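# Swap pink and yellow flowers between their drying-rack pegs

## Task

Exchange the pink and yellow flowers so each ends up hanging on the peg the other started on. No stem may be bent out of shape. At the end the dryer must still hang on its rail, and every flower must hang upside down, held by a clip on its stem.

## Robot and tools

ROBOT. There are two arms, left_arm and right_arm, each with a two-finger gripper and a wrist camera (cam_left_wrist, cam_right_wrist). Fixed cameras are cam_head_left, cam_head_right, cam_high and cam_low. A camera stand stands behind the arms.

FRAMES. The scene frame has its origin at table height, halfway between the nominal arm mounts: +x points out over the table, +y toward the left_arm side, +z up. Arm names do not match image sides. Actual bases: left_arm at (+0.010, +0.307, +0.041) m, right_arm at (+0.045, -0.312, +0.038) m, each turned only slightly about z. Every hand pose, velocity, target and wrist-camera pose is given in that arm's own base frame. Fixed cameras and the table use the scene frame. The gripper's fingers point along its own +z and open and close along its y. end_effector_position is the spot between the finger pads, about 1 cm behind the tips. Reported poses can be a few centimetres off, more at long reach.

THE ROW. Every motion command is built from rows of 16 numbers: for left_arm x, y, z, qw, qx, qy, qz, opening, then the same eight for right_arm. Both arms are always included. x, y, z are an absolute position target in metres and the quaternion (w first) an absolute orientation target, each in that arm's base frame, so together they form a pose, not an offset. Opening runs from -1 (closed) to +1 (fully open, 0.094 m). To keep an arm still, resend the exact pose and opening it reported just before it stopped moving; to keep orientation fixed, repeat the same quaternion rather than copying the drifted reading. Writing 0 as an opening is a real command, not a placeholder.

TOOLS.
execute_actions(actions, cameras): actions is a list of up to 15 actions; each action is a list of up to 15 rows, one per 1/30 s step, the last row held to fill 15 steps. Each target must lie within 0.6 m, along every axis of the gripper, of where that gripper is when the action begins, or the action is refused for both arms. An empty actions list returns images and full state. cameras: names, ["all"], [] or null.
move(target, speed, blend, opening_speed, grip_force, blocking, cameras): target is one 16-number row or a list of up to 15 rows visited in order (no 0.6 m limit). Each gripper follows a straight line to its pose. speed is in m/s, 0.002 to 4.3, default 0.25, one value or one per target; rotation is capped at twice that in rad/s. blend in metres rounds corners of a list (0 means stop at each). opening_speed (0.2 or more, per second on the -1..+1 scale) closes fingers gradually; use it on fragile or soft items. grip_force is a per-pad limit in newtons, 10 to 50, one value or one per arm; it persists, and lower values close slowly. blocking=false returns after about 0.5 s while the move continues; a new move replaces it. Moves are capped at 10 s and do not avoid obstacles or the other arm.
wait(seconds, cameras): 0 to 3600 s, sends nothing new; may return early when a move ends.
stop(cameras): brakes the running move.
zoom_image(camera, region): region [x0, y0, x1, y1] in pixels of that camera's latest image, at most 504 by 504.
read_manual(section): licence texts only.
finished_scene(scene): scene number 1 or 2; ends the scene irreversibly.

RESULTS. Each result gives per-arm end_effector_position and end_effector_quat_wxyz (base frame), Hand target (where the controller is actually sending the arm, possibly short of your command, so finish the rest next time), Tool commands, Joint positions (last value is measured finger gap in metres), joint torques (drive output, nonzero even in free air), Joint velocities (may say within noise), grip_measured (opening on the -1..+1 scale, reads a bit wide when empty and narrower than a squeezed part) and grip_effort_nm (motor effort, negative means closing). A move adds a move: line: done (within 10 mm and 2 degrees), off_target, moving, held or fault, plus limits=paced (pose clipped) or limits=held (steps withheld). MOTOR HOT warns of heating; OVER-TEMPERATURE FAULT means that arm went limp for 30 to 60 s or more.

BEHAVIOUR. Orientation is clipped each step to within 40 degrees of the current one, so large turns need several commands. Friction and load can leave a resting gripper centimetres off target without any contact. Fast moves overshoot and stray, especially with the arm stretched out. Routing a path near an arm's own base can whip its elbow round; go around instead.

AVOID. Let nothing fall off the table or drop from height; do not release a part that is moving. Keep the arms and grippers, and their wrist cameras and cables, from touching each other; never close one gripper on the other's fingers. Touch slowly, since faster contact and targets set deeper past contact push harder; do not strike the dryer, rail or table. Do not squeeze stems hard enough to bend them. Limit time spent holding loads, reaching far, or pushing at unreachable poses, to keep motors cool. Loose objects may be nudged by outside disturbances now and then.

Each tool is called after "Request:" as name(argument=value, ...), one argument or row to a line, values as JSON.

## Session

Request:
execute_actions(
  actions=[],
)

Scene clock: 0.00 s.
left_arm: end_effector_position=(+0.0241, +0.2692, +0.1741) grip_measured=+1.000 grip_effort_nm=n/a end_effector_quat_wxyz=(-0.465, +0.790, -0.319, -0.240) | right_arm: end_effector_position=(+0.7643, -0.2337, +0.3387) grip_measured=+1.000 grip_effort_nm=n/a end_effector_quat_wxyz=(+0.536, -0.079, +0.638, +0.547)
Joint positions: left_arm=[1.249 0.265 0.247 -0.486 -0.368 -0.907 0.094] | right_arm=[-0.51 2.369 2.117 1.145 -1.347 1.553 0.094]
Joint velocities: within noise
Joint torques (N m): no reading
Heat: left arm: hottest elbow 39 °C; right arm: hottest elbow 31 °C.
Hand target: left_arm +0.0256, +0.2736, +0.1961; -0.483, +0.782, -0.311, -0.242 | right_arm +0.7646, -0.2339, +0.3481; +0.542, -0.088, +0.636, +0.542
Tool commands: left_gripper/opening=+1.0 right_gripper/opening=+1.0
camera_calibration:
cam_left_wrist: T_world_to_cam=[[0.73588, 0.36457, 0.57059, -0.21533], [0.64579, -0.6312, -0.42958, 0.26696], [0.20354, 0.6846, -0.69992, 0.0251]] pos_world=[-0.01905, 0.22983, 0.25511]
cam_right_wrist: T_world_to_cam=[[0.6945, -0.38893, -0.60532, -0.41778], [-0.61664, 0.11174, -0.77928, 0.80163], [0.37072, 0.91447, -0.16223, 0.07421]] pos_world=[0.75695, -0.31992, 0.38384]

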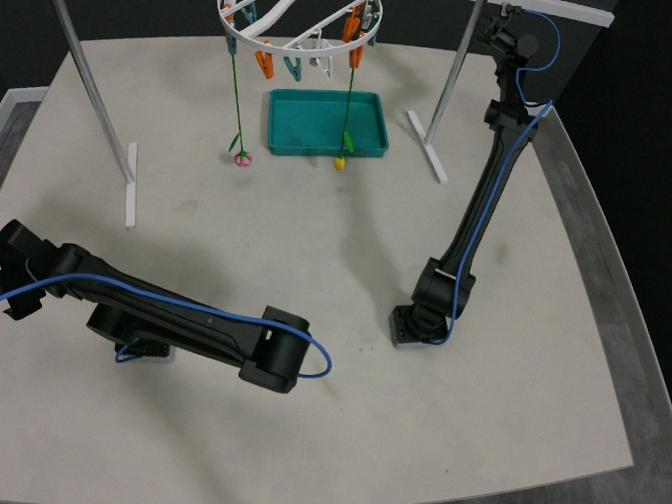

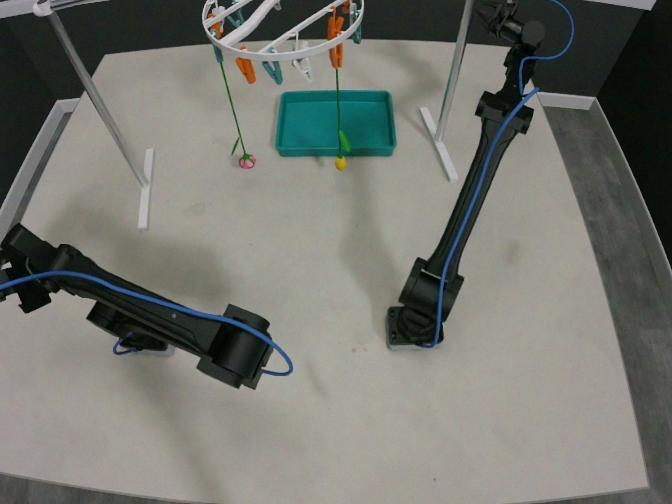

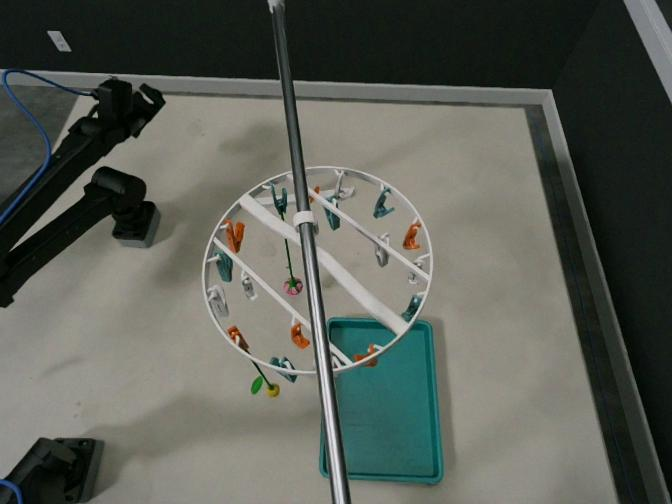

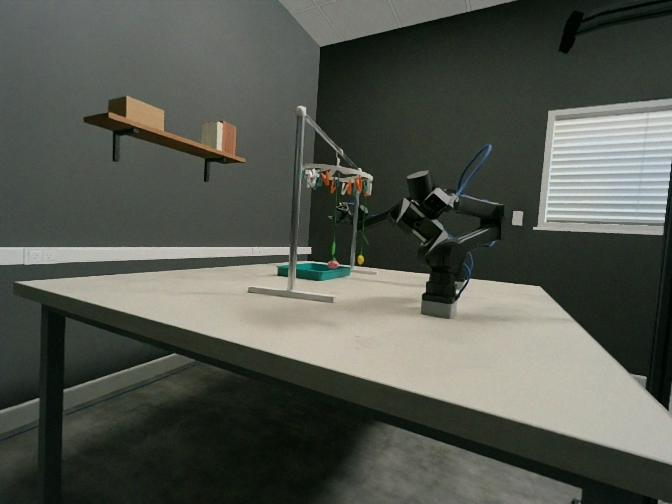

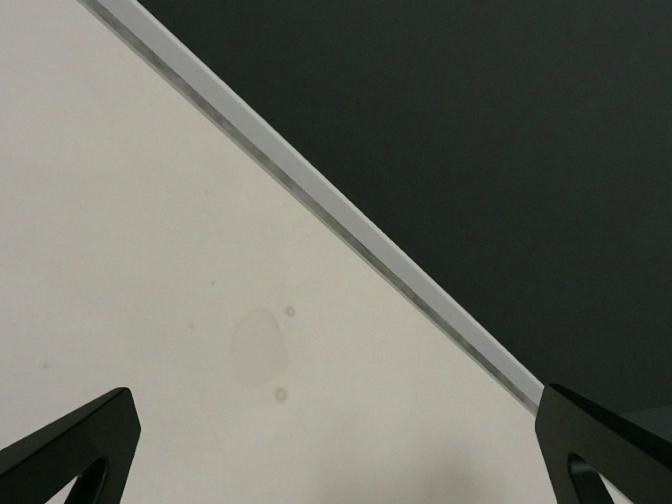

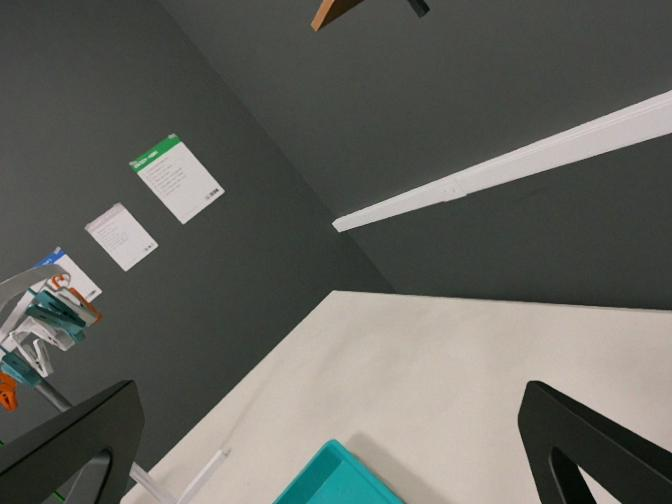

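Request:
move(
  target=[
    [0.1,0.25,0.28,0.5,-0.5,0.6,0.3,1,0.64,-0.36,0.36,0.536,-0.079,0.638,0.547,1],
    [0.25,0.06,0.35,0.6824,-0.1294,0.7064,0.1294,1,0.40,-0.25,0.36,0.68,-0.1,0.69,0.2,1],
    [0.244,-0.172,0.43,0.7071,0,0.7071,0,1,0.2205,0.1,0.432,0.7071,0,0.7071,0,1],
  ],
  blend=[0.03,0.04,0],
  speed=0.25,
  cameras=["all"],
)

Request:
zoom_image(
  camera="cam_high",
  region=[190, 150, 440, 400],
)

Request:
zoom_image(
  camera="cam_head_left",
  region=[200, 0, 400, 190],
)

Scene clock: 18.77 s.
left_arm: end_effector_position=(+0.2434, -0.1676, +0.3930) grip_measured=+1.000 grip_effort_nm=-0.03 end_effector_quat_wxyz=(+0.696, +0.022, +0.717, +0.027) | right_arm: end_effector_position=(+0.2228, +0.1018, +0.3981) grip_measured=+1.000 grip_effort_nm=0.00 end_effector_quat_wxyz=(+0.696, -0.015, +0.718, -0.021)
Joint positions: left_arm=[-1.178 0.523 0.591 -0.148 -1.185 -0.005 0.094] | right_arm=[1.133 0.271 0.568 -0.371 1.14 0.016 0.094]
Joint torques (N m): left_arm=[2.08 1.08 13.44 2.65 -0.01 0.09] | right_arm=[1.26 5.83 13.19 2.37 0.15 -0.1]
Heat: left arm: hottest elbow 49 °C; right arm: hottest elbow 34 °C.
Hand target: left_arm +0.2425, -0.1701, +0.4287; +0.707, +0.000, +0.707, +0.000 | right_arm +0.2195, +0.0986, +0.4306; +0.707, +0.000, +0.707, +0.000
Off the commanded pose: left_arm 0.037 m, 4 deg | right_arm 0.034 m, 3 deg.
move: off_target (left_arm, right_arm)
cam_left_wrist: T_world_to_cam=[[0.01068, -0.99646, -0.08342, -0.1369], [-0.44862, 0.06978, -0.89099, 0.50882], [0.89366, 0.04694, -0.44629, 0.05813]] pos_world=[0.17778, -0.17466, 0.46788]
cam_right_wrist: T_world_to_cam=[[-0.00092, -0.99822, 0.05956, 0.07708], [-0.44372, -0.05297, -0.8946, 0.50073], [0.89616, -0.02726, -0.44288, 0.06824]] pos_world=[0.1611, 0.10532, 0.47358]

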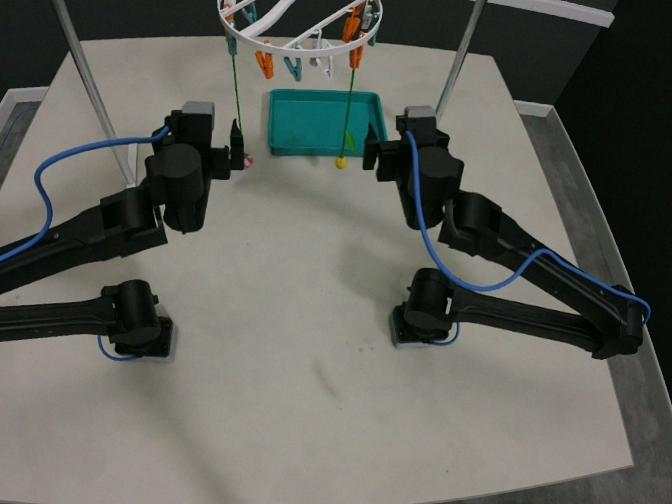

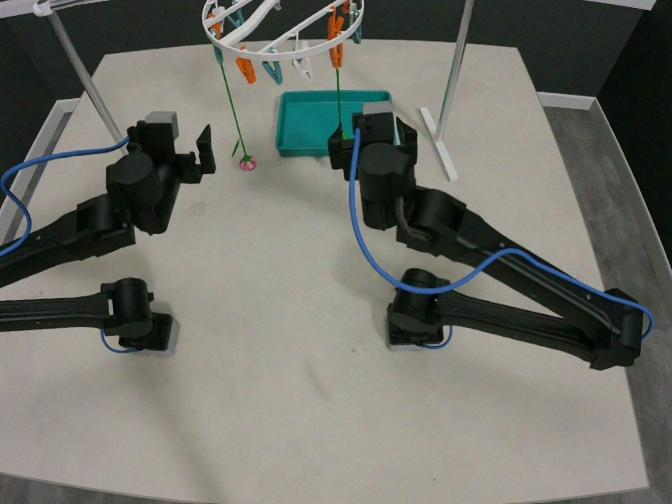

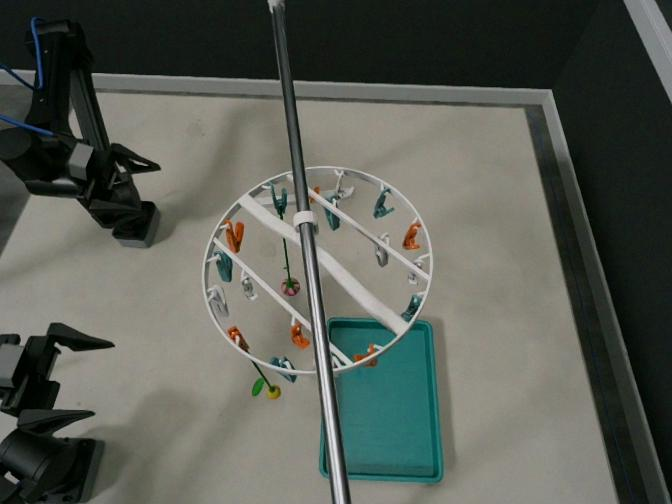

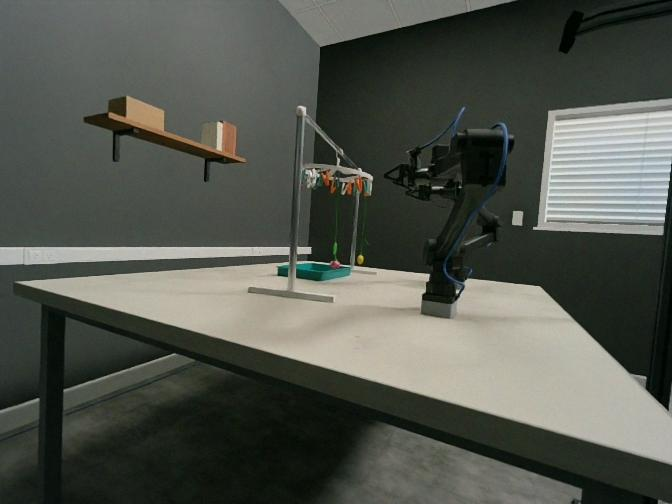

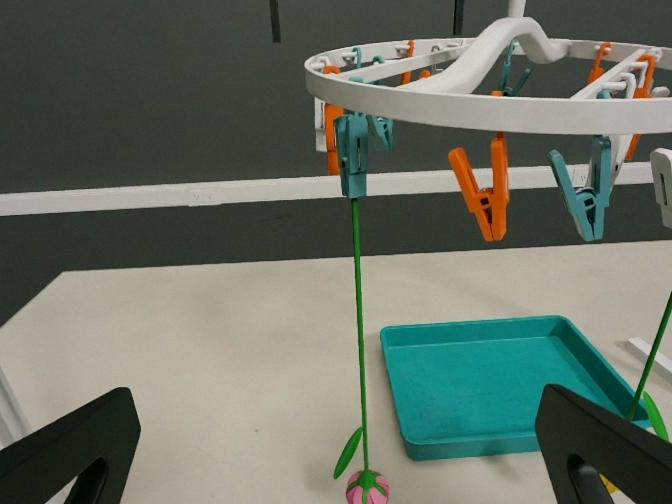

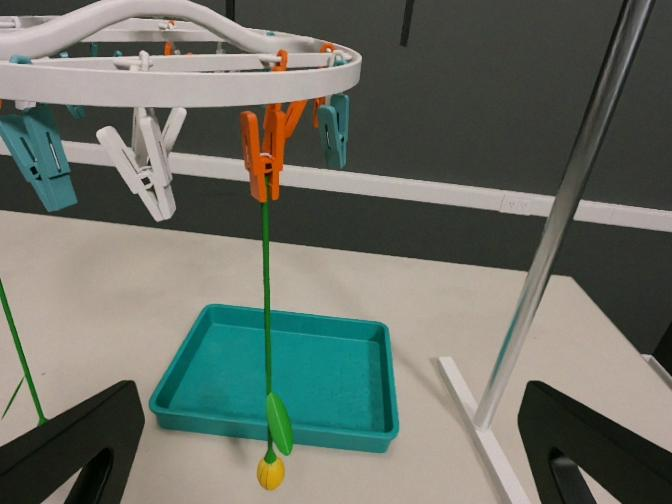

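Scaled by 2.016 from the camera's image (finer frame: 960x720).

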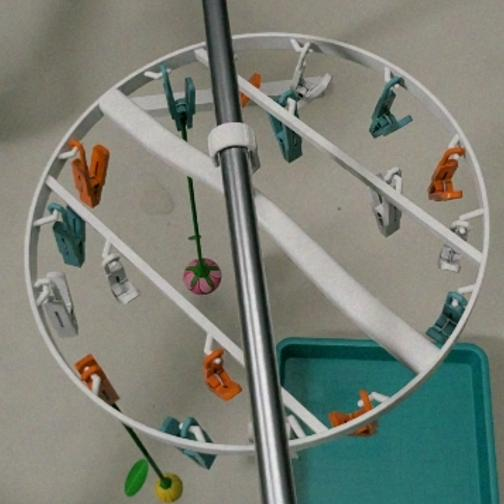

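Scaled by 2.520 from the camera's image (finer frame: 960x720).

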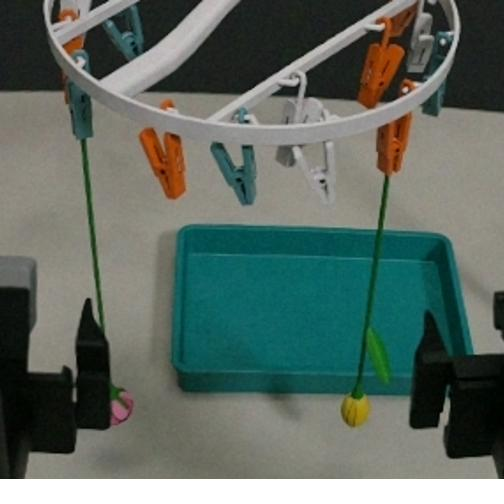

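Request:
execute_actions(
  actions=[],
  cameras=["cam_high","cam_left_wrist","cam_right_wrist","cam_head_right"],
)

Scene clock: 51.20 s.
left_arm: end_effector_position=(+0.2434, -0.1676, +0.3930) grip_measured=+1.000 grip_effort_nm=-0.03 end_effector_quat_wxyz=(+0.696, +0.022, +0.717, +0.027) | right_arm: end_effector_position=(+0.2228, +0.1019, +0.3981) grip_measured=+1.000 grip_effort_nm=0.00 end_effector_quat_wxyz=(+0.696, -0.015, +0.718, -0.021)
Joint positions: left_arm=[-1.178 0.523 0.591 -0.148 -1.185 -0.005 0.094] | right_arm=[1.133 0.271 0.568 -0.37 1.14 0.016 0.094]
Joint velocities: within noise
Joint torques (N m): left_arm=[2.02 1.03 13.42 2.66 0 0.09] | right_arm=[1.14 5.89 13.19 2.32 0.16 -0.1]
Heat: left arm: hottest elbow 60 °C; right arm: hottest elbow 43 °C.
Hand target: left_arm +0.2425, -0.1701, +0.4287; +0.707, +0.000, +0.707, +0.000 | right_arm +0.2195, +0.0986, +0.4306; +0.707, +0.000, +0.707, +0.000
Tool commands: left_gripper/opening=+1.0 right_gripper/opening=+1.0
Off the commanded pose: left_arm 0.037 m, 4 deg | right_arm 0.034 m, 3 deg.
camera_calibration:
cam_left_wrist: T_world_to_cam=[[0.01068, -0.99646, -0.08342, -0.1369], [-0.44862, 0.06978, -0.89099, 0.50882], [0.89366, 0.04694, -0.44629, 0.05813]] pos_world=[0.17778, -0.17466, 0.46788]
cam_right_wrist: T_world_to_cam=[[-0.00094, -0.99822, 0.05956, 0.07708], [-0.44352, -0.05297, -0.8947, 0.50075], [0.89626, -0.02726, -0.44268, 0.06813]] pos_world=[0.1611, 0.10532, 0.47358]
Images, in order (width x height): cam_head_right 672x504, cam_high 672x504, cam_left_wrist 672x504, cam_right_wrist 672x504.

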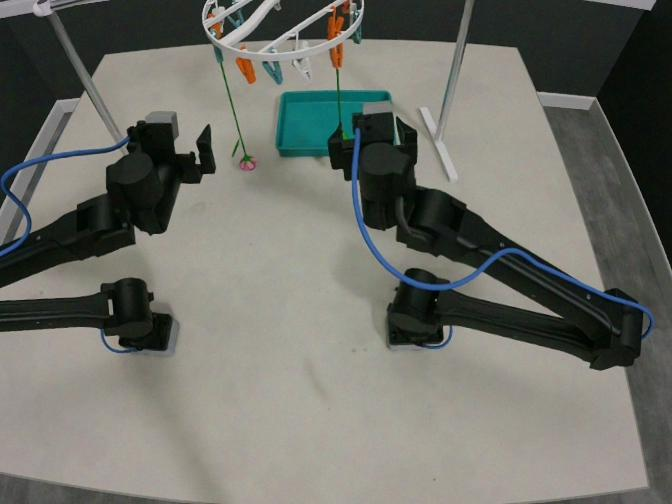

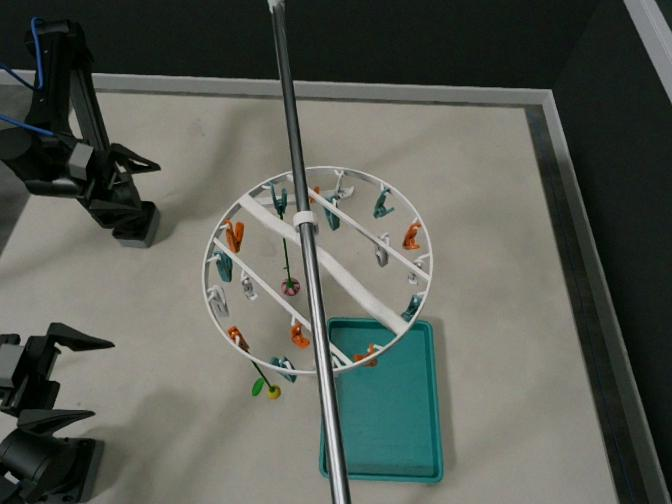

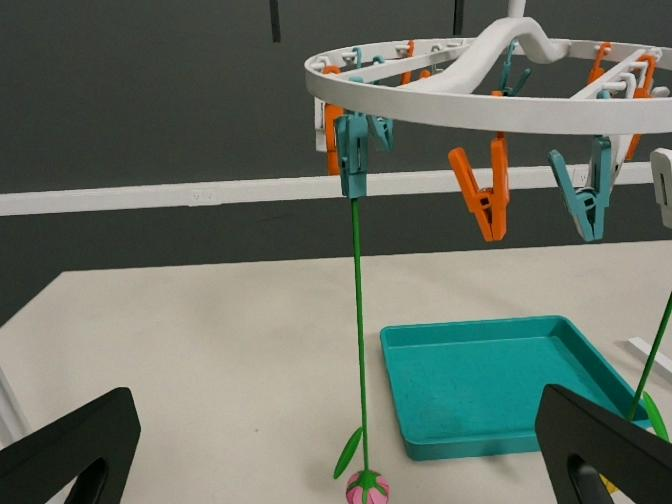

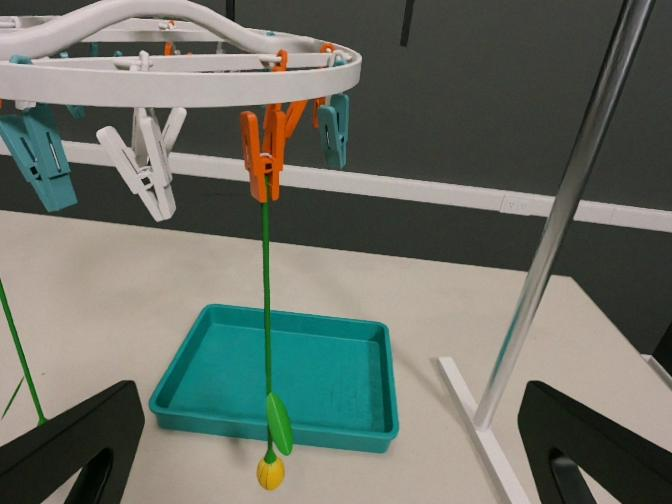

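Request:
zoom_image(
  camera="cam_left_wrist",
  region=[290, 80, 450, 220],
)

Request:
zoom_image(
  camera="cam_high",
  region=[190, 150, 350, 300],
)

Scaled by 3.150 from the camera's image (finer frame: 960x720).

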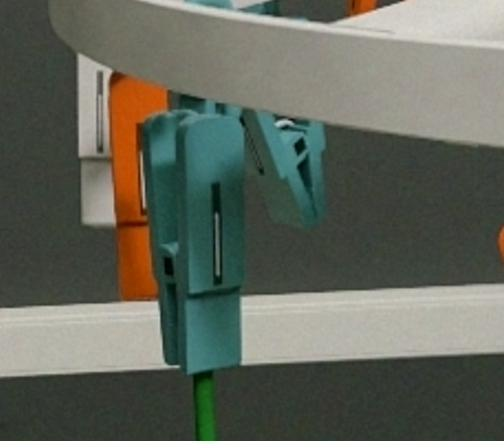

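Scaled by 3.150 from the camera's image (finer frame: 960x720).

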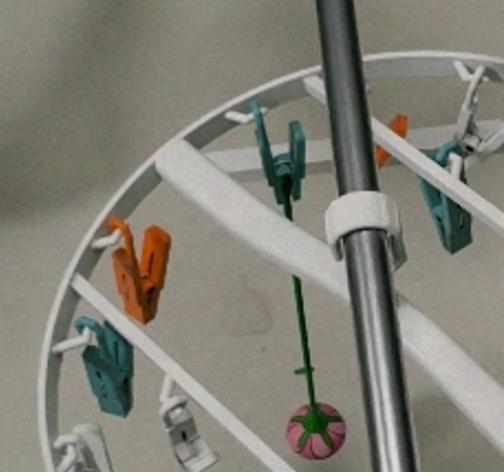

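Request:
move(
  target=[
    [0.33,-0.06,0.37,0.6909,0.3082,0.4837,-0.4402,0.3,0.22,0.33,0.28,0.6903,-0.1530,0.6903,0.1530,0.5],
    [0.425,-0.065,0.385,0.6909,0.3082,0.4837,-0.4402,0.3,0.35,0.36,0.25,0.6903,-0.1530,0.6903,0.1530,0.5],
  ],
  blend=0.03,
  speed=0.25,
  grip_force=[50,15],
  cameras=["cam_high","cam_left_wrist","cam_right_wrist"],
)

Scene clock: 77.73 s.
left_arm: end_effector_position=(+0.4173, -0.0626, +0.3672) grip_measured=+0.302 grip_effort_nm=-0.12 end_effector_quat_wxyz=(+0.676, +0.282, +0.529, -0.428) | right_arm: end_effector_position=(+0.3371, +0.3493, +0.2266) grip_measured=+0.501 grip_effort_nm=-0.07 end_effector_quat_wxyz=(+0.674, -0.165, +0.705, +0.146)
Joint positions: left_arm=[0.243 1.353 0.636 1.542 1.179 -0.86 0.061] | right_arm=[0.992 1.307 0.506 0.745 0.549 0.013 0.071]
Joint torques (N m): left_arm=[1.73 -5.83 9.77 1.92 -0.49 0.01] | right_arm=[-0.32 -6.65 10.44 2.69 -0.09 -0.1]
Heat: left arm: hottest elbow 64 °C; right arm: hottest elbow 47 °C.
Hand target: left_arm +0.4240, -0.0654, +0.3847; +0.687, +0.300, +0.510, -0.421 | right_arm +0.3488, +0.3588, +0.2502; +0.690, -0.153, +0.690, +0.153
Off the commanded pose: left_arm 0.020 m, 6 deg | right_arm 0.029 m, 3 deg.
joint sent to its limit (left arm) — joint 4 (wrist pitch), upper limit. The joint targets are off in orientation, not in position.
grip_force (N): 50, 15
move: off_target (left_arm, right_arm)
cam_left_wrist: T_world_to_cam=[[-0.87377, -0.48267, 0.05959, 0.31245], [-0.12364, 0.10196, -0.98708, 0.45829], [0.47036, -0.86985, -0.14877, -0.10372]] pos_world=[0.37846, 0.01386, 0.41832]
cam_right_wrist: T_world_to_cam=[[0.43456, -0.90029, 0.02535, 0.16108], [-0.40367, -0.21985, -0.8881, 0.45445], [0.80511, 0.3757, -0.45896, -0.20978]] pos_world=[0.28235, 0.32375, 0.30323]

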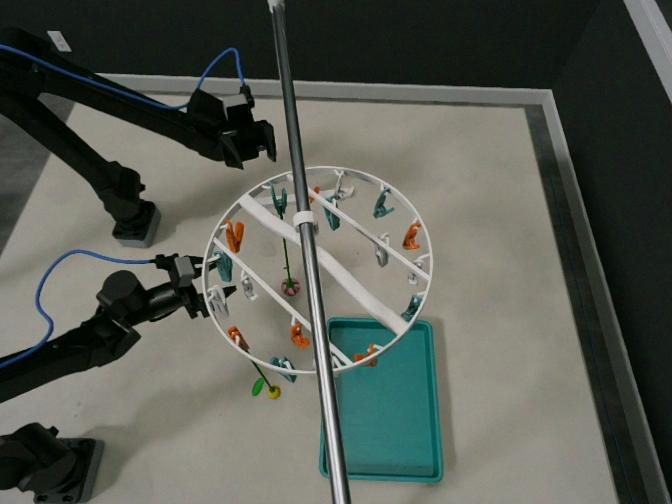

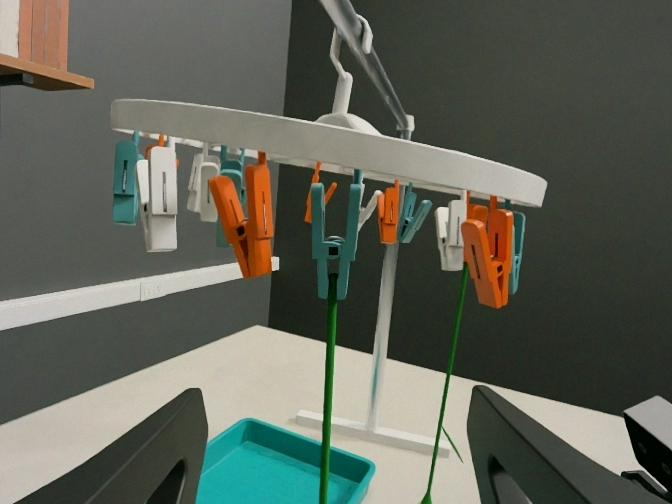

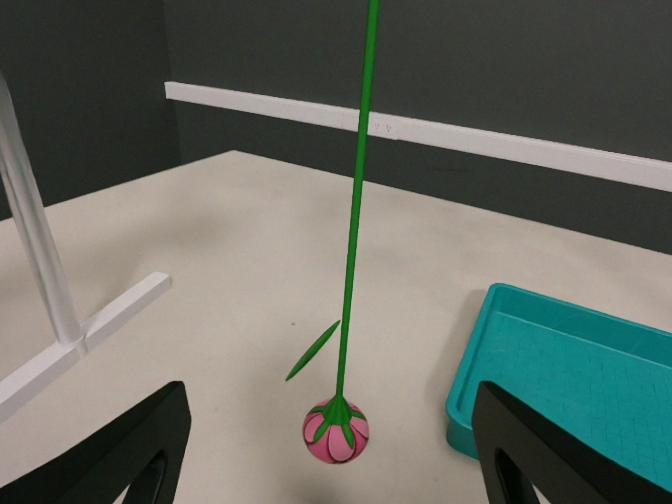

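Request:
move(
  target=[0.477,-0.158,0.415,0.6909,0.3082,0.4837,-0.4402,0.3,0.432,0.385,0.251,0.6903,-0.1530,0.6903,0.1530,0.5],
  speed=0.15,
  cameras=["cam_left_wrist","cam_right_wrist"],
)

Scene clock: 88.67 s.
left_arm: end_effector_position=(+0.4663, -0.1539, +0.3961) grip_measured=+0.302 grip_effort_nm=-0.12 end_effector_quat_wxyz=(+0.680, +0.296, +0.499, -0.449) | right_arm: end_effector_position=(+0.4178, +0.3754, +0.2307) grip_measured=+0.501 grip_effort_nm=-0.08 end_effector_quat_wxyz=(+0.676, -0.161, +0.704, +0.149)
Joint positions: left_arm=[-0.014 1.399 0.782 1.272 1.005 -0.624 0.061] | right_arm=[0.859 1.483 0.69 0.747 0.417 0.011 0.071]
Joint torques (N m): left_arm=[2.02 -7.41 10.81 0.91 -0.4 0.23] | right_arm=[-0.09 -10.23 10.59 2.37 -0.09 -0.08]
Heat: left arm: hottest elbow 61 °C; right arm: hottest elbow 48 °C.
Hand target: left_arm +0.4756, -0.1576, +0.4147; +0.691, +0.308, +0.483, -0.440 | right_arm +0.4308, +0.3839, +0.2510; +0.690, -0.153, +0.690, +0.153
Off the commanded pose: left_arm 0.022 m, 3 deg | right_arm 0.027 m, 2 deg.
grip_force (N): 50, 15
move: off_target (left_arm, right_arm)
cam_left_wrist: T_world_to_cam=[[-0.90168, -0.43103, 0.03457, 0.34038], [-0.07495, 0.07705, -0.99421, 0.47843], [0.42587, -0.89904, -0.10178, -0.20423]] pos_world=[0.42975, -0.07376, 0.4431]
cam_right_wrist: T_world_to_cam=[[0.43271, -0.90139, 0.01598, 0.1528], [-0.40265, -0.20908, -0.89116, 0.49262], [0.80662, 0.37918, -0.45342, -0.2859]] pos_world=[0.36285, 0.34914, 0.30692]

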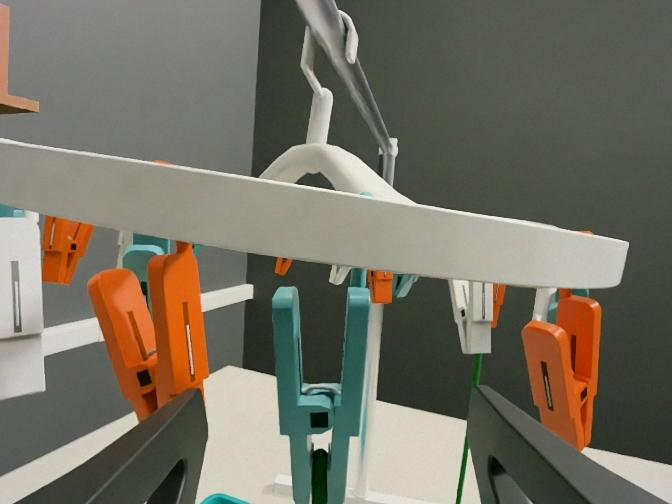

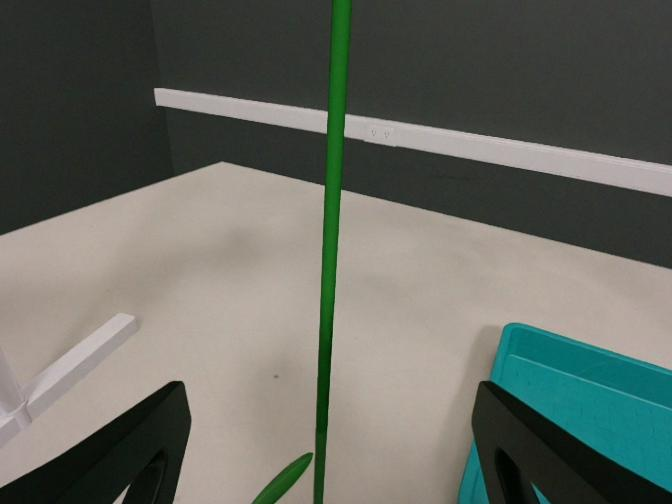

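Request:
move(
  target=[0.494,-0.184,0.427,0.6909,0.3082,0.4837,-0.4402,0.3,0.464,0.407,0.251,0.6903,-0.1530,0.6903,0.1530,0.5],
  speed=0.08,
  cameras=["cam_left_wrist","cam_right_wrist"],
)

Scene clock: 98.27 s.
left_arm: end_effector_position=(+0.4837, -0.1782, +0.4071) grip_measured=+0.302 grip_effort_nm=-0.12 end_effector_quat_wxyz=(+0.680, +0.296, +0.500, -0.448) | right_arm: end_effector_position=(+0.4489, +0.3989, +0.2349) grip_measured=+0.501 grip_effort_nm=-0.07 end_effector_quat_wxyz=(+0.680, -0.158, +0.699, +0.153)
Joint positions: left_arm=[-0.072 1.414 0.844 1.17 0.958 -0.558 0.061] | right_arm=[0.839 1.57 0.794 0.746 0.396 0.011 0.071]
Joint torques (N m): left_arm=[1.85 -7.88 11.18 0.92 -0.37 0.24] | right_arm=[-0.21 -11.99 10.71 1.7 -0.1 -0.07]
Heat: left arm: hottest elbow 60 °C; right arm: hottest elbow 49 °C.
Hand target: left_arm +0.4925, -0.1835, +0.4267; +0.691, +0.308, +0.483, -0.440 | right_arm +0.4628, +0.4060, +0.2512; +0.690, -0.153, +0.690, +0.153
Off the commanded pose: left_arm 0.023 m, 3 deg | right_arm 0.023 m, 2 deg.
grip_force (N): 50, 15
move: off_target (left_arm, right_arm)
cam_left_wrist: T_world_to_cam=[[-0.90101, -0.43247, 0.03401, 0.34485], [-0.07547, 0.07907, -0.99401, 0.493], [0.42719, -0.89817, -0.10388, -0.23205]] pos_world=[0.44705, -0.09826, 0.45421]
cam_right_wrist: T_world_to_cam=[[0.43425, -0.90075, 0.00866, 0.16122], [-0.3929, -0.19805, -0.898, 0.50667], [0.81059, 0.38655, -0.43991, -0.32591]] pos_world=[0.39325, 0.37154, 0.31023]

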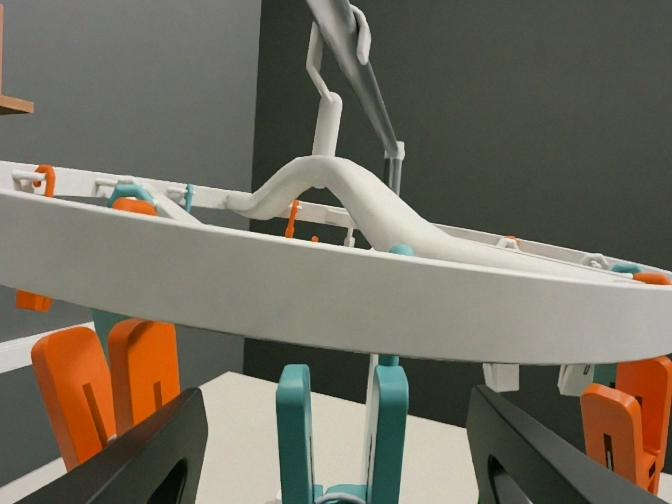

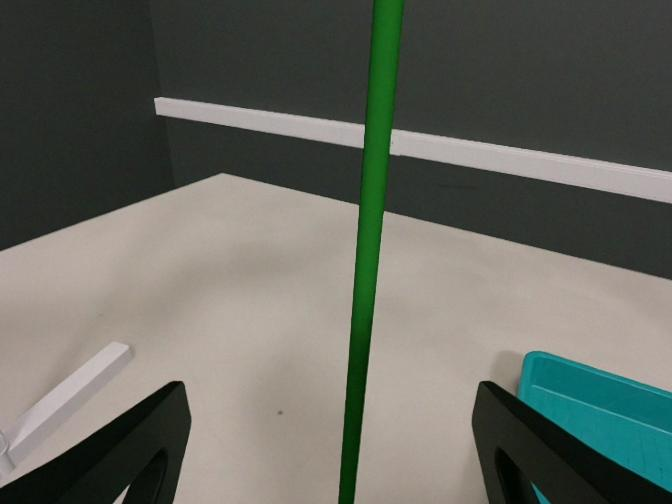

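Request:
move(
  target=[0.494,-0.184,0.427,0.6909,0.3082,0.4837,-0.4402,0.3,0.478,0.407,0.251,0.6903,-0.1530,0.6903,0.1530,0.5],
  speed=0.05,
)

Request:
move(
  target=[0.494,-0.184,0.427,0.6909,0.3082,0.4837,-0.4402,0.3,0.478,0.407,0.251,0.6903,-0.1530,0.6903,0.1530,-0.7],
  opening_speed=0.7,
  cameras=["cam_right_wrist"],
)

Scene clock: 102.50 s.
left_arm: end_effector_position=(+0.4838, -0.1782, +0.4070) grip_measured=+0.302 grip_effort_nm=-0.12 end_effector_quat_wxyz=(+0.680, +0.296, +0.500, -0.447) | right_arm: end_effector_position=(+0.4634, +0.3982, +0.2346) grip_measured=+0.501 grip_effort_nm=-0.08 end_effector_quat_wxyz=(+0.680, -0.157, +0.700, +0.153)
Joint positions: left_arm=[-0.072 1.414 0.844 1.169 0.958 -0.557 0.061] | right_arm=[0.815 1.591 0.821 0.74 0.374 0.011 0.071]
Joint torques (N m): left_arm=[1.85 -7.82 11.19 0.96 -0.37 0.24] | right_arm=[0.03 -12.57 10.82 1.72 -0.1 -0.08]
Heat: left arm: hottest elbow 60 °C; right arm: hottest elbow 49 °C.
Hand target: left_arm +0.4925, -0.1835, +0.4266; +0.691, +0.308, +0.484, -0.440 | right_arm +0.4770, +0.4059, +0.2511; +0.690, -0.153, +0.690, +0.153
Off the commanded pose: left_arm 0.023 m, 3 deg | right_arm 0.024 m, 2 deg.
grip_force (N): 50, 15
move: off_target (left_arm, right_arm)

Scene clock: 108.33 s.
left_arm: end_effector_position=(+0.4838, -0.1782, +0.4070) grip_measured=+0.302 grip_effort_nm=-0.12 end_effector_quat_wxyz=(+0.680, +0.296, +0.500, -0.447) | right_arm: end_effector_position=(+0.4635, +0.3983, +0.2348) grip_measured=-0.699 grip_effort_nm=-0.08 end_effector_quat_wxyz=(+0.680, -0.157, +0.699, +0.153)
Joint positions: left_arm=[-0.072 1.414 0.844 1.169 0.958 -0.557 0.061] | right_arm=[0.815 1.591 0.821 0.74 0.374 0.011 0.014]
Joint torques (N m): left_arm=[1.79 -7.88 11.21 0.98 -0.37 0.24] | right_arm=[0.03 -12.4 10.76 1.69 -0.09 -0.09]
Heat: left arm: hottest elbow 60 °C; right arm: hottest elbow 48 °C.
Hand target: left_arm +0.4925, -0.1835, +0.4266; +0.691, +0.308, +0.484, -0.440 | right_arm +0.4770, +0.4059, +0.2510; +0.690, -0.153, +0.690, +0.153
Off the commanded pose: left_arm 0.023 m, 3 deg | right_arm 0.023 m, 2 deg.
grip_force (N): 50, 15
move: off_target (left_arm, right_arm)
cam_right_wrist: T_world_to_cam=[[0.43218, -0.90175, 0.00826, 0.1558], [-0.39394, -0.19703, -0.89777, 0.51215], [0.81119, 0.38475, -0.44039, -0.33694]] pos_world=[0.40775, 0.37104, 0.31012]

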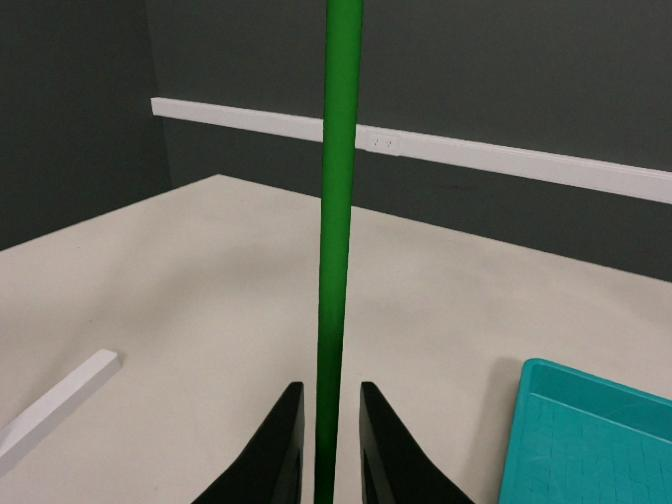

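Request:
move(
  target=[0.494,-0.184,0.427,0.6909,0.3082,0.4837,-0.4402,0.3,0.478,0.407,0.251,0.6903,-0.1530,0.6903,0.1530,-1],
  opening_speed=0.4,
  cameras=["cam_right_wrist"],
)

Request:
move(
  target=[0.494,-0.184,0.427,0.6909,0.3082,0.4837,-0.4402,-0.75,0.478,0.407,0.251,0.6903,-0.1530,0.6903,0.1530,-1],
  opening_speed=0.4,
  cameras=["cam_left_wrist","cam_high"],
)

Scene clock: 113.23 s.
left_arm: end_effector_position=(+0.4838, -0.1782, +0.4070) grip_measured=+0.302 grip_effort_nm=-0.12 end_effector_quat_wxyz=(+0.680, +0.296, +0.500, -0.447) | right_arm: end_effector_position=(+0.4635, +0.3983, +0.2348) grip_measured=-0.902 grip_effort_nm=-0.37 end_effector_quat_wxyz=(+0.680, -0.157, +0.699, +0.153)
Joint positions: left_arm=[-0.072 1.414 0.844 1.169 0.958 -0.557 0.061] | right_arm=[0.815 1.591 0.821 0.74 0.374 0.011 0.005]
Joint torques (N m): left_arm=[1.85 -7.82 11.21 0.98 -0.37 0.24] | right_arm=[-0.21 -12.45 10.73 1.69 -0.1 -0.07]
Heat: left arm: hottest elbow 59 °C; right arm: hottest elbow 48 °C.
Hand target: left_arm +0.4925, -0.1835, +0.4266; +0.691, +0.308, +0.484, -0.440 | right_arm +0.4770, +0.4059, +0.2510; +0.690, -0.153, +0.690, +0.153
Off the commanded pose: left_arm 0.023 m, 3 deg | right_arm 0.023 m, 2 deg.
grip_force (N): 50, 15
move: off_target (left_arm, right_arm)
cam_right_wrist: T_world_to_cam=[[0.43218, -0.90175, 0.00826, 0.1558], [-0.39394, -0.19703, -0.89777, 0.51215], [0.81119, 0.38475, -0.44039, -0.33694]] pos_world=[0.40775, 0.37104, 0.31012]

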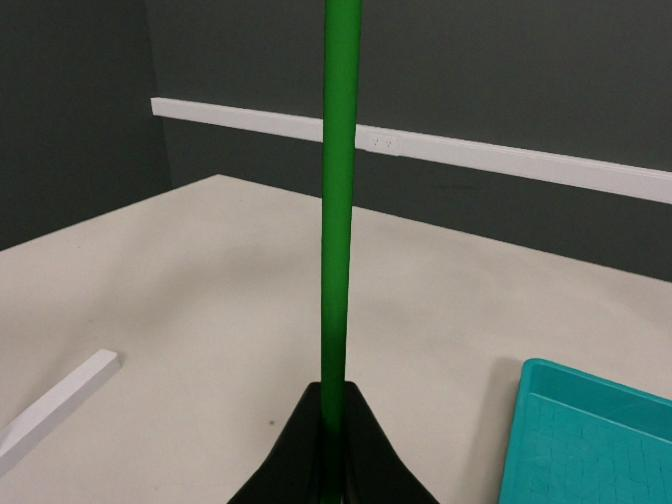

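Scene clock: 116.07 s.
left_arm: end_effector_position=(+0.4838, -0.1782, +0.4071) grip_measured=-0.587 grip_effort_nm=-1.06 end_effector_quat_wxyz=(+0.680, +0.296, +0.500, -0.447) | right_arm: end_effector_position=(+0.4636, +0.3984, +0.2342) grip_measured=-0.902 grip_effort_nm=-0.39 end_effector_quat_wxyz=(+0.680, -0.157, +0.700, +0.152)
Joint positions: left_arm=[-0.072 1.414 0.844 1.169 0.958 -0.556 0.019] | right_arm=[0.815 1.592 0.821 0.74 0.374 0.011 0.005]
Joint torques (N m): left_arm=[1.85 -7.88 11.22 0.99 -0.36 0.24] | right_arm=[0.03 -12.63 10.71 1.7 -0.1 -0.07]
Heat: left arm: hottest elbow 59 °C; right arm: hottest elbow 47 °C.
Hand target: left_arm +0.4925, -0.1835, +0.4266; +0.691, +0.308, +0.484, -0.440 | right_arm +0.4770, +0.4059, +0.2510; +0.690, -0.153, +0.690, +0.153
Off the commanded pose: left_arm 0.023 m, 3 deg | right_arm 0.024 m, 2 deg.
grip_force (N): 50, 15
move: off_target (left_arm, right_arm)
cam_left_wrist: T_world_to_cam=[[-0.90072, -0.43311, 0.03332, 0.34498], [-0.0749, 0.07931, -0.99403, 0.49277], [0.42788, -0.89785, -0.10388, -0.23233]] pos_world=[0.44705, -0.09826, 0.45421]
Images, in order (width x height): cam_high 672x504, cam_left_wrist 672x504.

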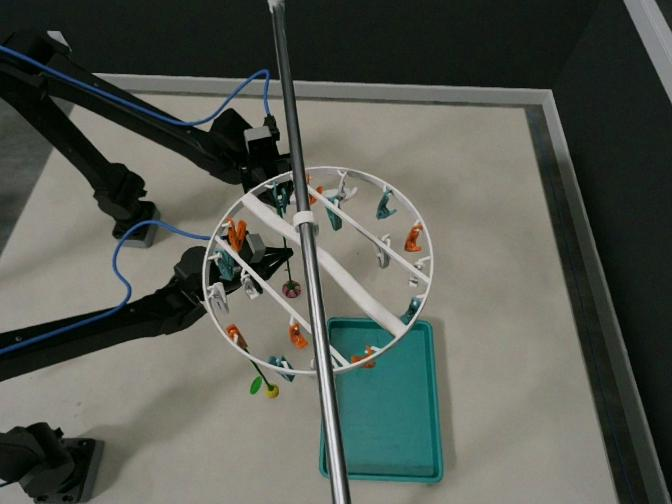

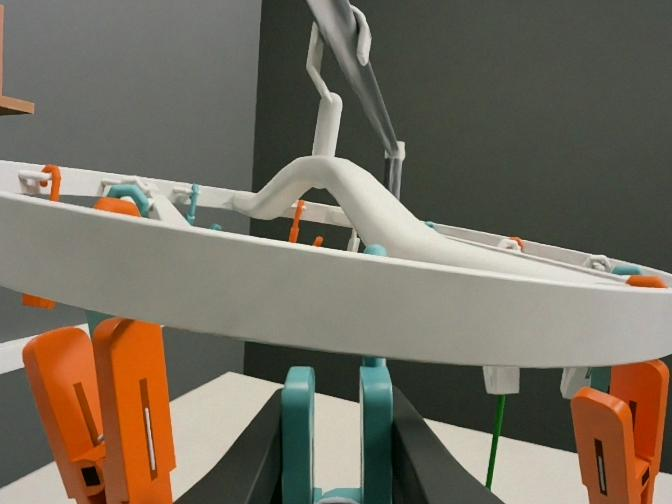

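Request:
move(
  target=[
    [0.494,-0.184,0.427,0.6909,0.3082,0.4837,-0.4402,-0.75,0.478,0.407,0.165,0.6903,-0.1530,0.6903,0.1530,-1],
    [0.494,-0.184,0.427,0.6909,0.3082,0.4837,-0.4402,-0.75,0.35,0.35,0.175,0.6903,-0.1530,0.6903,0.1530,-1],
  ],
  speed=0.1,
  cameras=["cam_right_wrist","cam_high"],
)

Scene clock: 121.77 s.
left_arm: end_effector_position=(+0.4838, -0.1782, +0.4071) grip_measured=-0.587 grip_effort_nm=-1.06 end_effector_quat_wxyz=(+0.680, +0.296, +0.500, -0.447) | right_arm: end_effector_position=(+0.3552, +0.3494, +0.1686) grip_measured=-0.902 grip_effort_nm=-0.39 end_effector_quat_wxyz=(+0.684, -0.152, +0.698, +0.149)
Joint positions: left_arm=[-0.072 1.414 0.844 1.169 0.958 -0.556 0.019] | right_arm=[0.954 1.558 0.481 1.055 0.526 0.011 0.005]
Joint torques (N m): left_arm=[1.85 -7.88 11.21 0.98 -0.36 0.23] | right_arm=[1.49 -10.87 4.4 2.7 0.1 -0.07]
Heat: left arm: hottest elbow 59 °C; right arm: hottest elbow 47 °C.
Hand target: left_arm +0.4925, -0.1835, +0.4266; +0.691, +0.308, +0.484, -0.440 | right_arm +0.3501, +0.3501, +0.1749; +0.690, -0.153, +0.690, +0.153
Off the commanded pose: left_arm 0.023 m, 3 deg | right_arm 0.008 m, 1 deg.
grip_force (N): 50, 15
move: off_target (left_arm)
cam_right_wrist: T_world_to_cam=[[0.42042, -0.90729, 0.0085, 0.16514], [-0.38937, -0.18887, -0.90151, 0.39663], [0.81953, 0.3757, -0.43268, -0.26054]] pos_world=[0.29853, 0.32263, 0.24343]
Images, in order (width x height): cam_high 672x504, cam_right_wrist 672x504.

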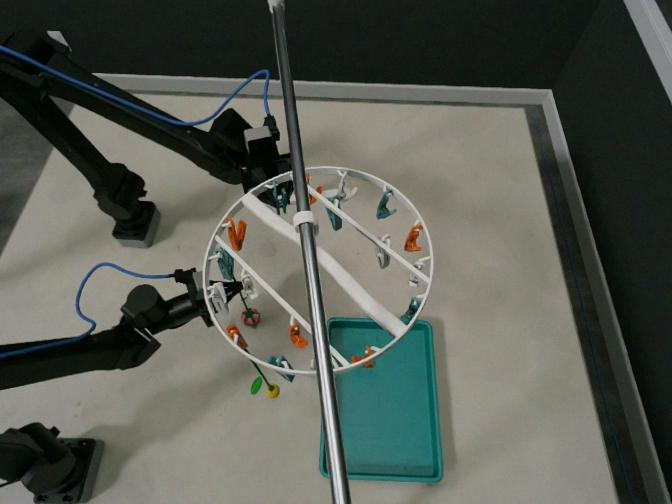

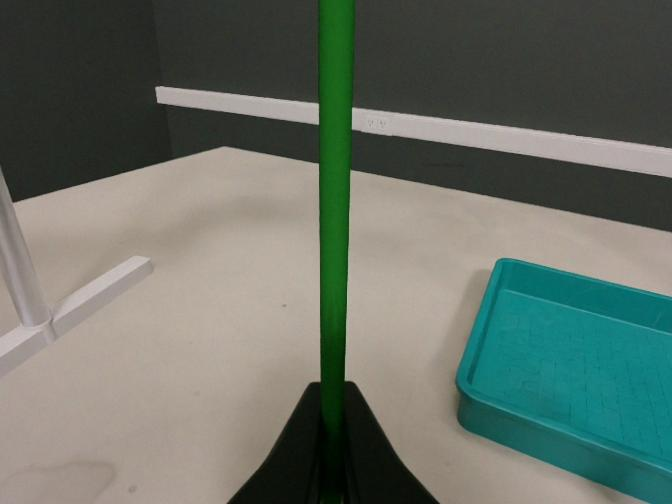

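Request:
move(
  target=[
    [0.494,-0.184,0.427,0.6909,0.3082,0.4837,-0.4402,0.3,0.24,0.25,0.24,0.6903,-0.1530,0.6903,0.1530,-1],
    [0.425,-0.065,0.385,0.6909,0.3082,0.4837,-0.4402,0.3,0.26,0.0,0.28,0.3536,-0.3536,0.8536,0.1464,-1],
    [0.35,-0.06,0.40,0.6909,0.3082,0.4837,-0.4402,0.3,0.34,-0.03,0.12,0,-0.3827,0.9239,0,-1],
    [0.28,-0.1,0.42,0.6409,0.2988,0.6409,-0.2988,0.3,0.34,-0.03,0.03,0,-0.3827,0.9239,0,-1],
  ],
  speed=0.2,
  opening_speed=0.8,
  blend=[0,0.03,0.03,0],
  cameras=["cam_right_wrist","cam_high","cam_left_wrist"],
)

Scene clock: 141.33 s.
left_arm: end_effector_position=(+0.2825, -0.0957, +0.3829) grip_measured=+0.298 grip_effort_nm=0.06 end_effector_quat_wxyz=(+0.622, +0.277, +0.662, -0.314) | right_arm: end_effector_position=(+0.3411, -0.0332, +0.0349) grip_measured=-0.902 grip_effort_nm=-0.39 end_effector_quat_wxyz=(+0.003, -0.385, +0.923, +0.000)
Joint positions: left_arm=[0.215 0.484 0.551 -0.128 1.079 -0.017 0.061] | right_arm=[-0.097 1.435 0.782 -0.913 -0.002 -0.888 0.005]
Joint torques (N m): left_arm=[1.73 0.21 13.48 1.42 -0.05 0.24] | right_arm=[1.38 -8.59 5.83 0.76 0 0.18]
Heat: left arm: hottest elbow 59 °C; right arm: hottest elbow 45 °C.
Hand target: left_arm +0.2778, -0.0995, +0.4188; +0.641, +0.298, +0.641, -0.299 | right_arm +0.3399, -0.0300, +0.0302; +0.000, -0.383, +0.924, +0.000
Off the commanded pose: left_arm 0.037 m, 4 deg | right_arm 0.006 m, 0 deg.
grip_force (N): 50, 15
move: off_target (left_arm)
cam_left_wrist: T_world_to_cam=[[-0.75474, -0.65353, 0.05712, 0.12871], [-0.33134, 0.3046, -0.89299, 0.50248], [0.5662, -0.6929, -0.44644, 0.03708]] pos_world=[0.24263, -0.04325, 0.45791]
cam_right_wrist: T_world_to_cam=[[0.71742, -0.69664, -0.00257, -0.26877], [-0.63428, -0.65471, 0.41115, 0.22054], [-0.28811, -0.29334, -0.91156, 0.20916]] pos_world=[0.39297, 0.01851, 0.09929]
Images, in order (width x height): cam_high 672x504, cam_left_wrist 672x504, cam_right_wrist 672x504.

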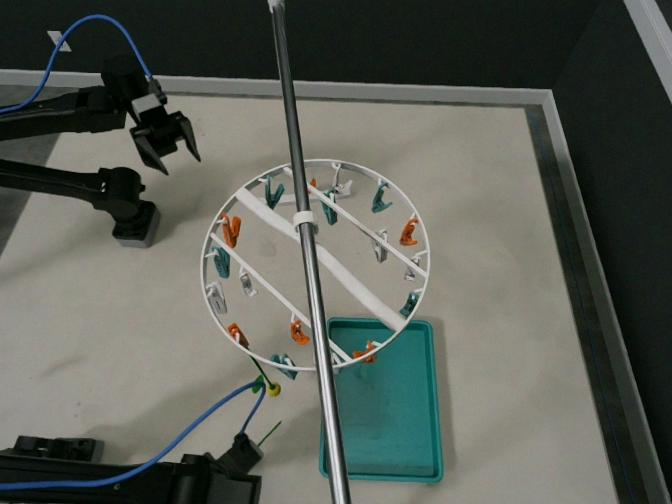

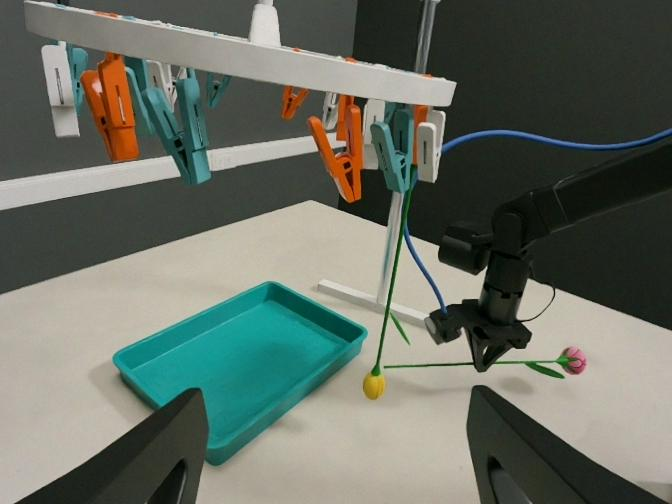

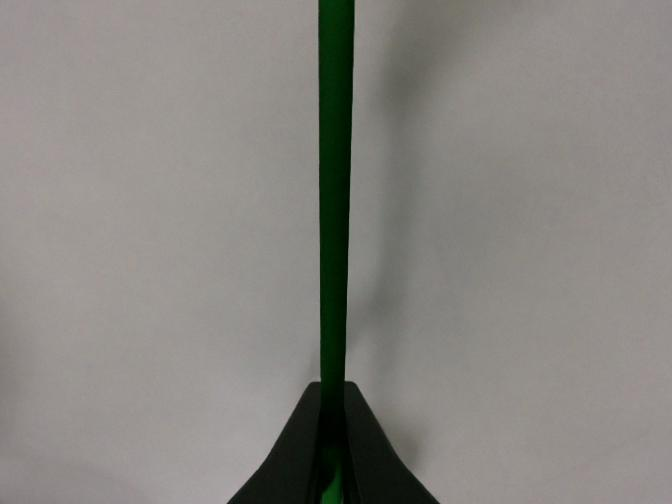

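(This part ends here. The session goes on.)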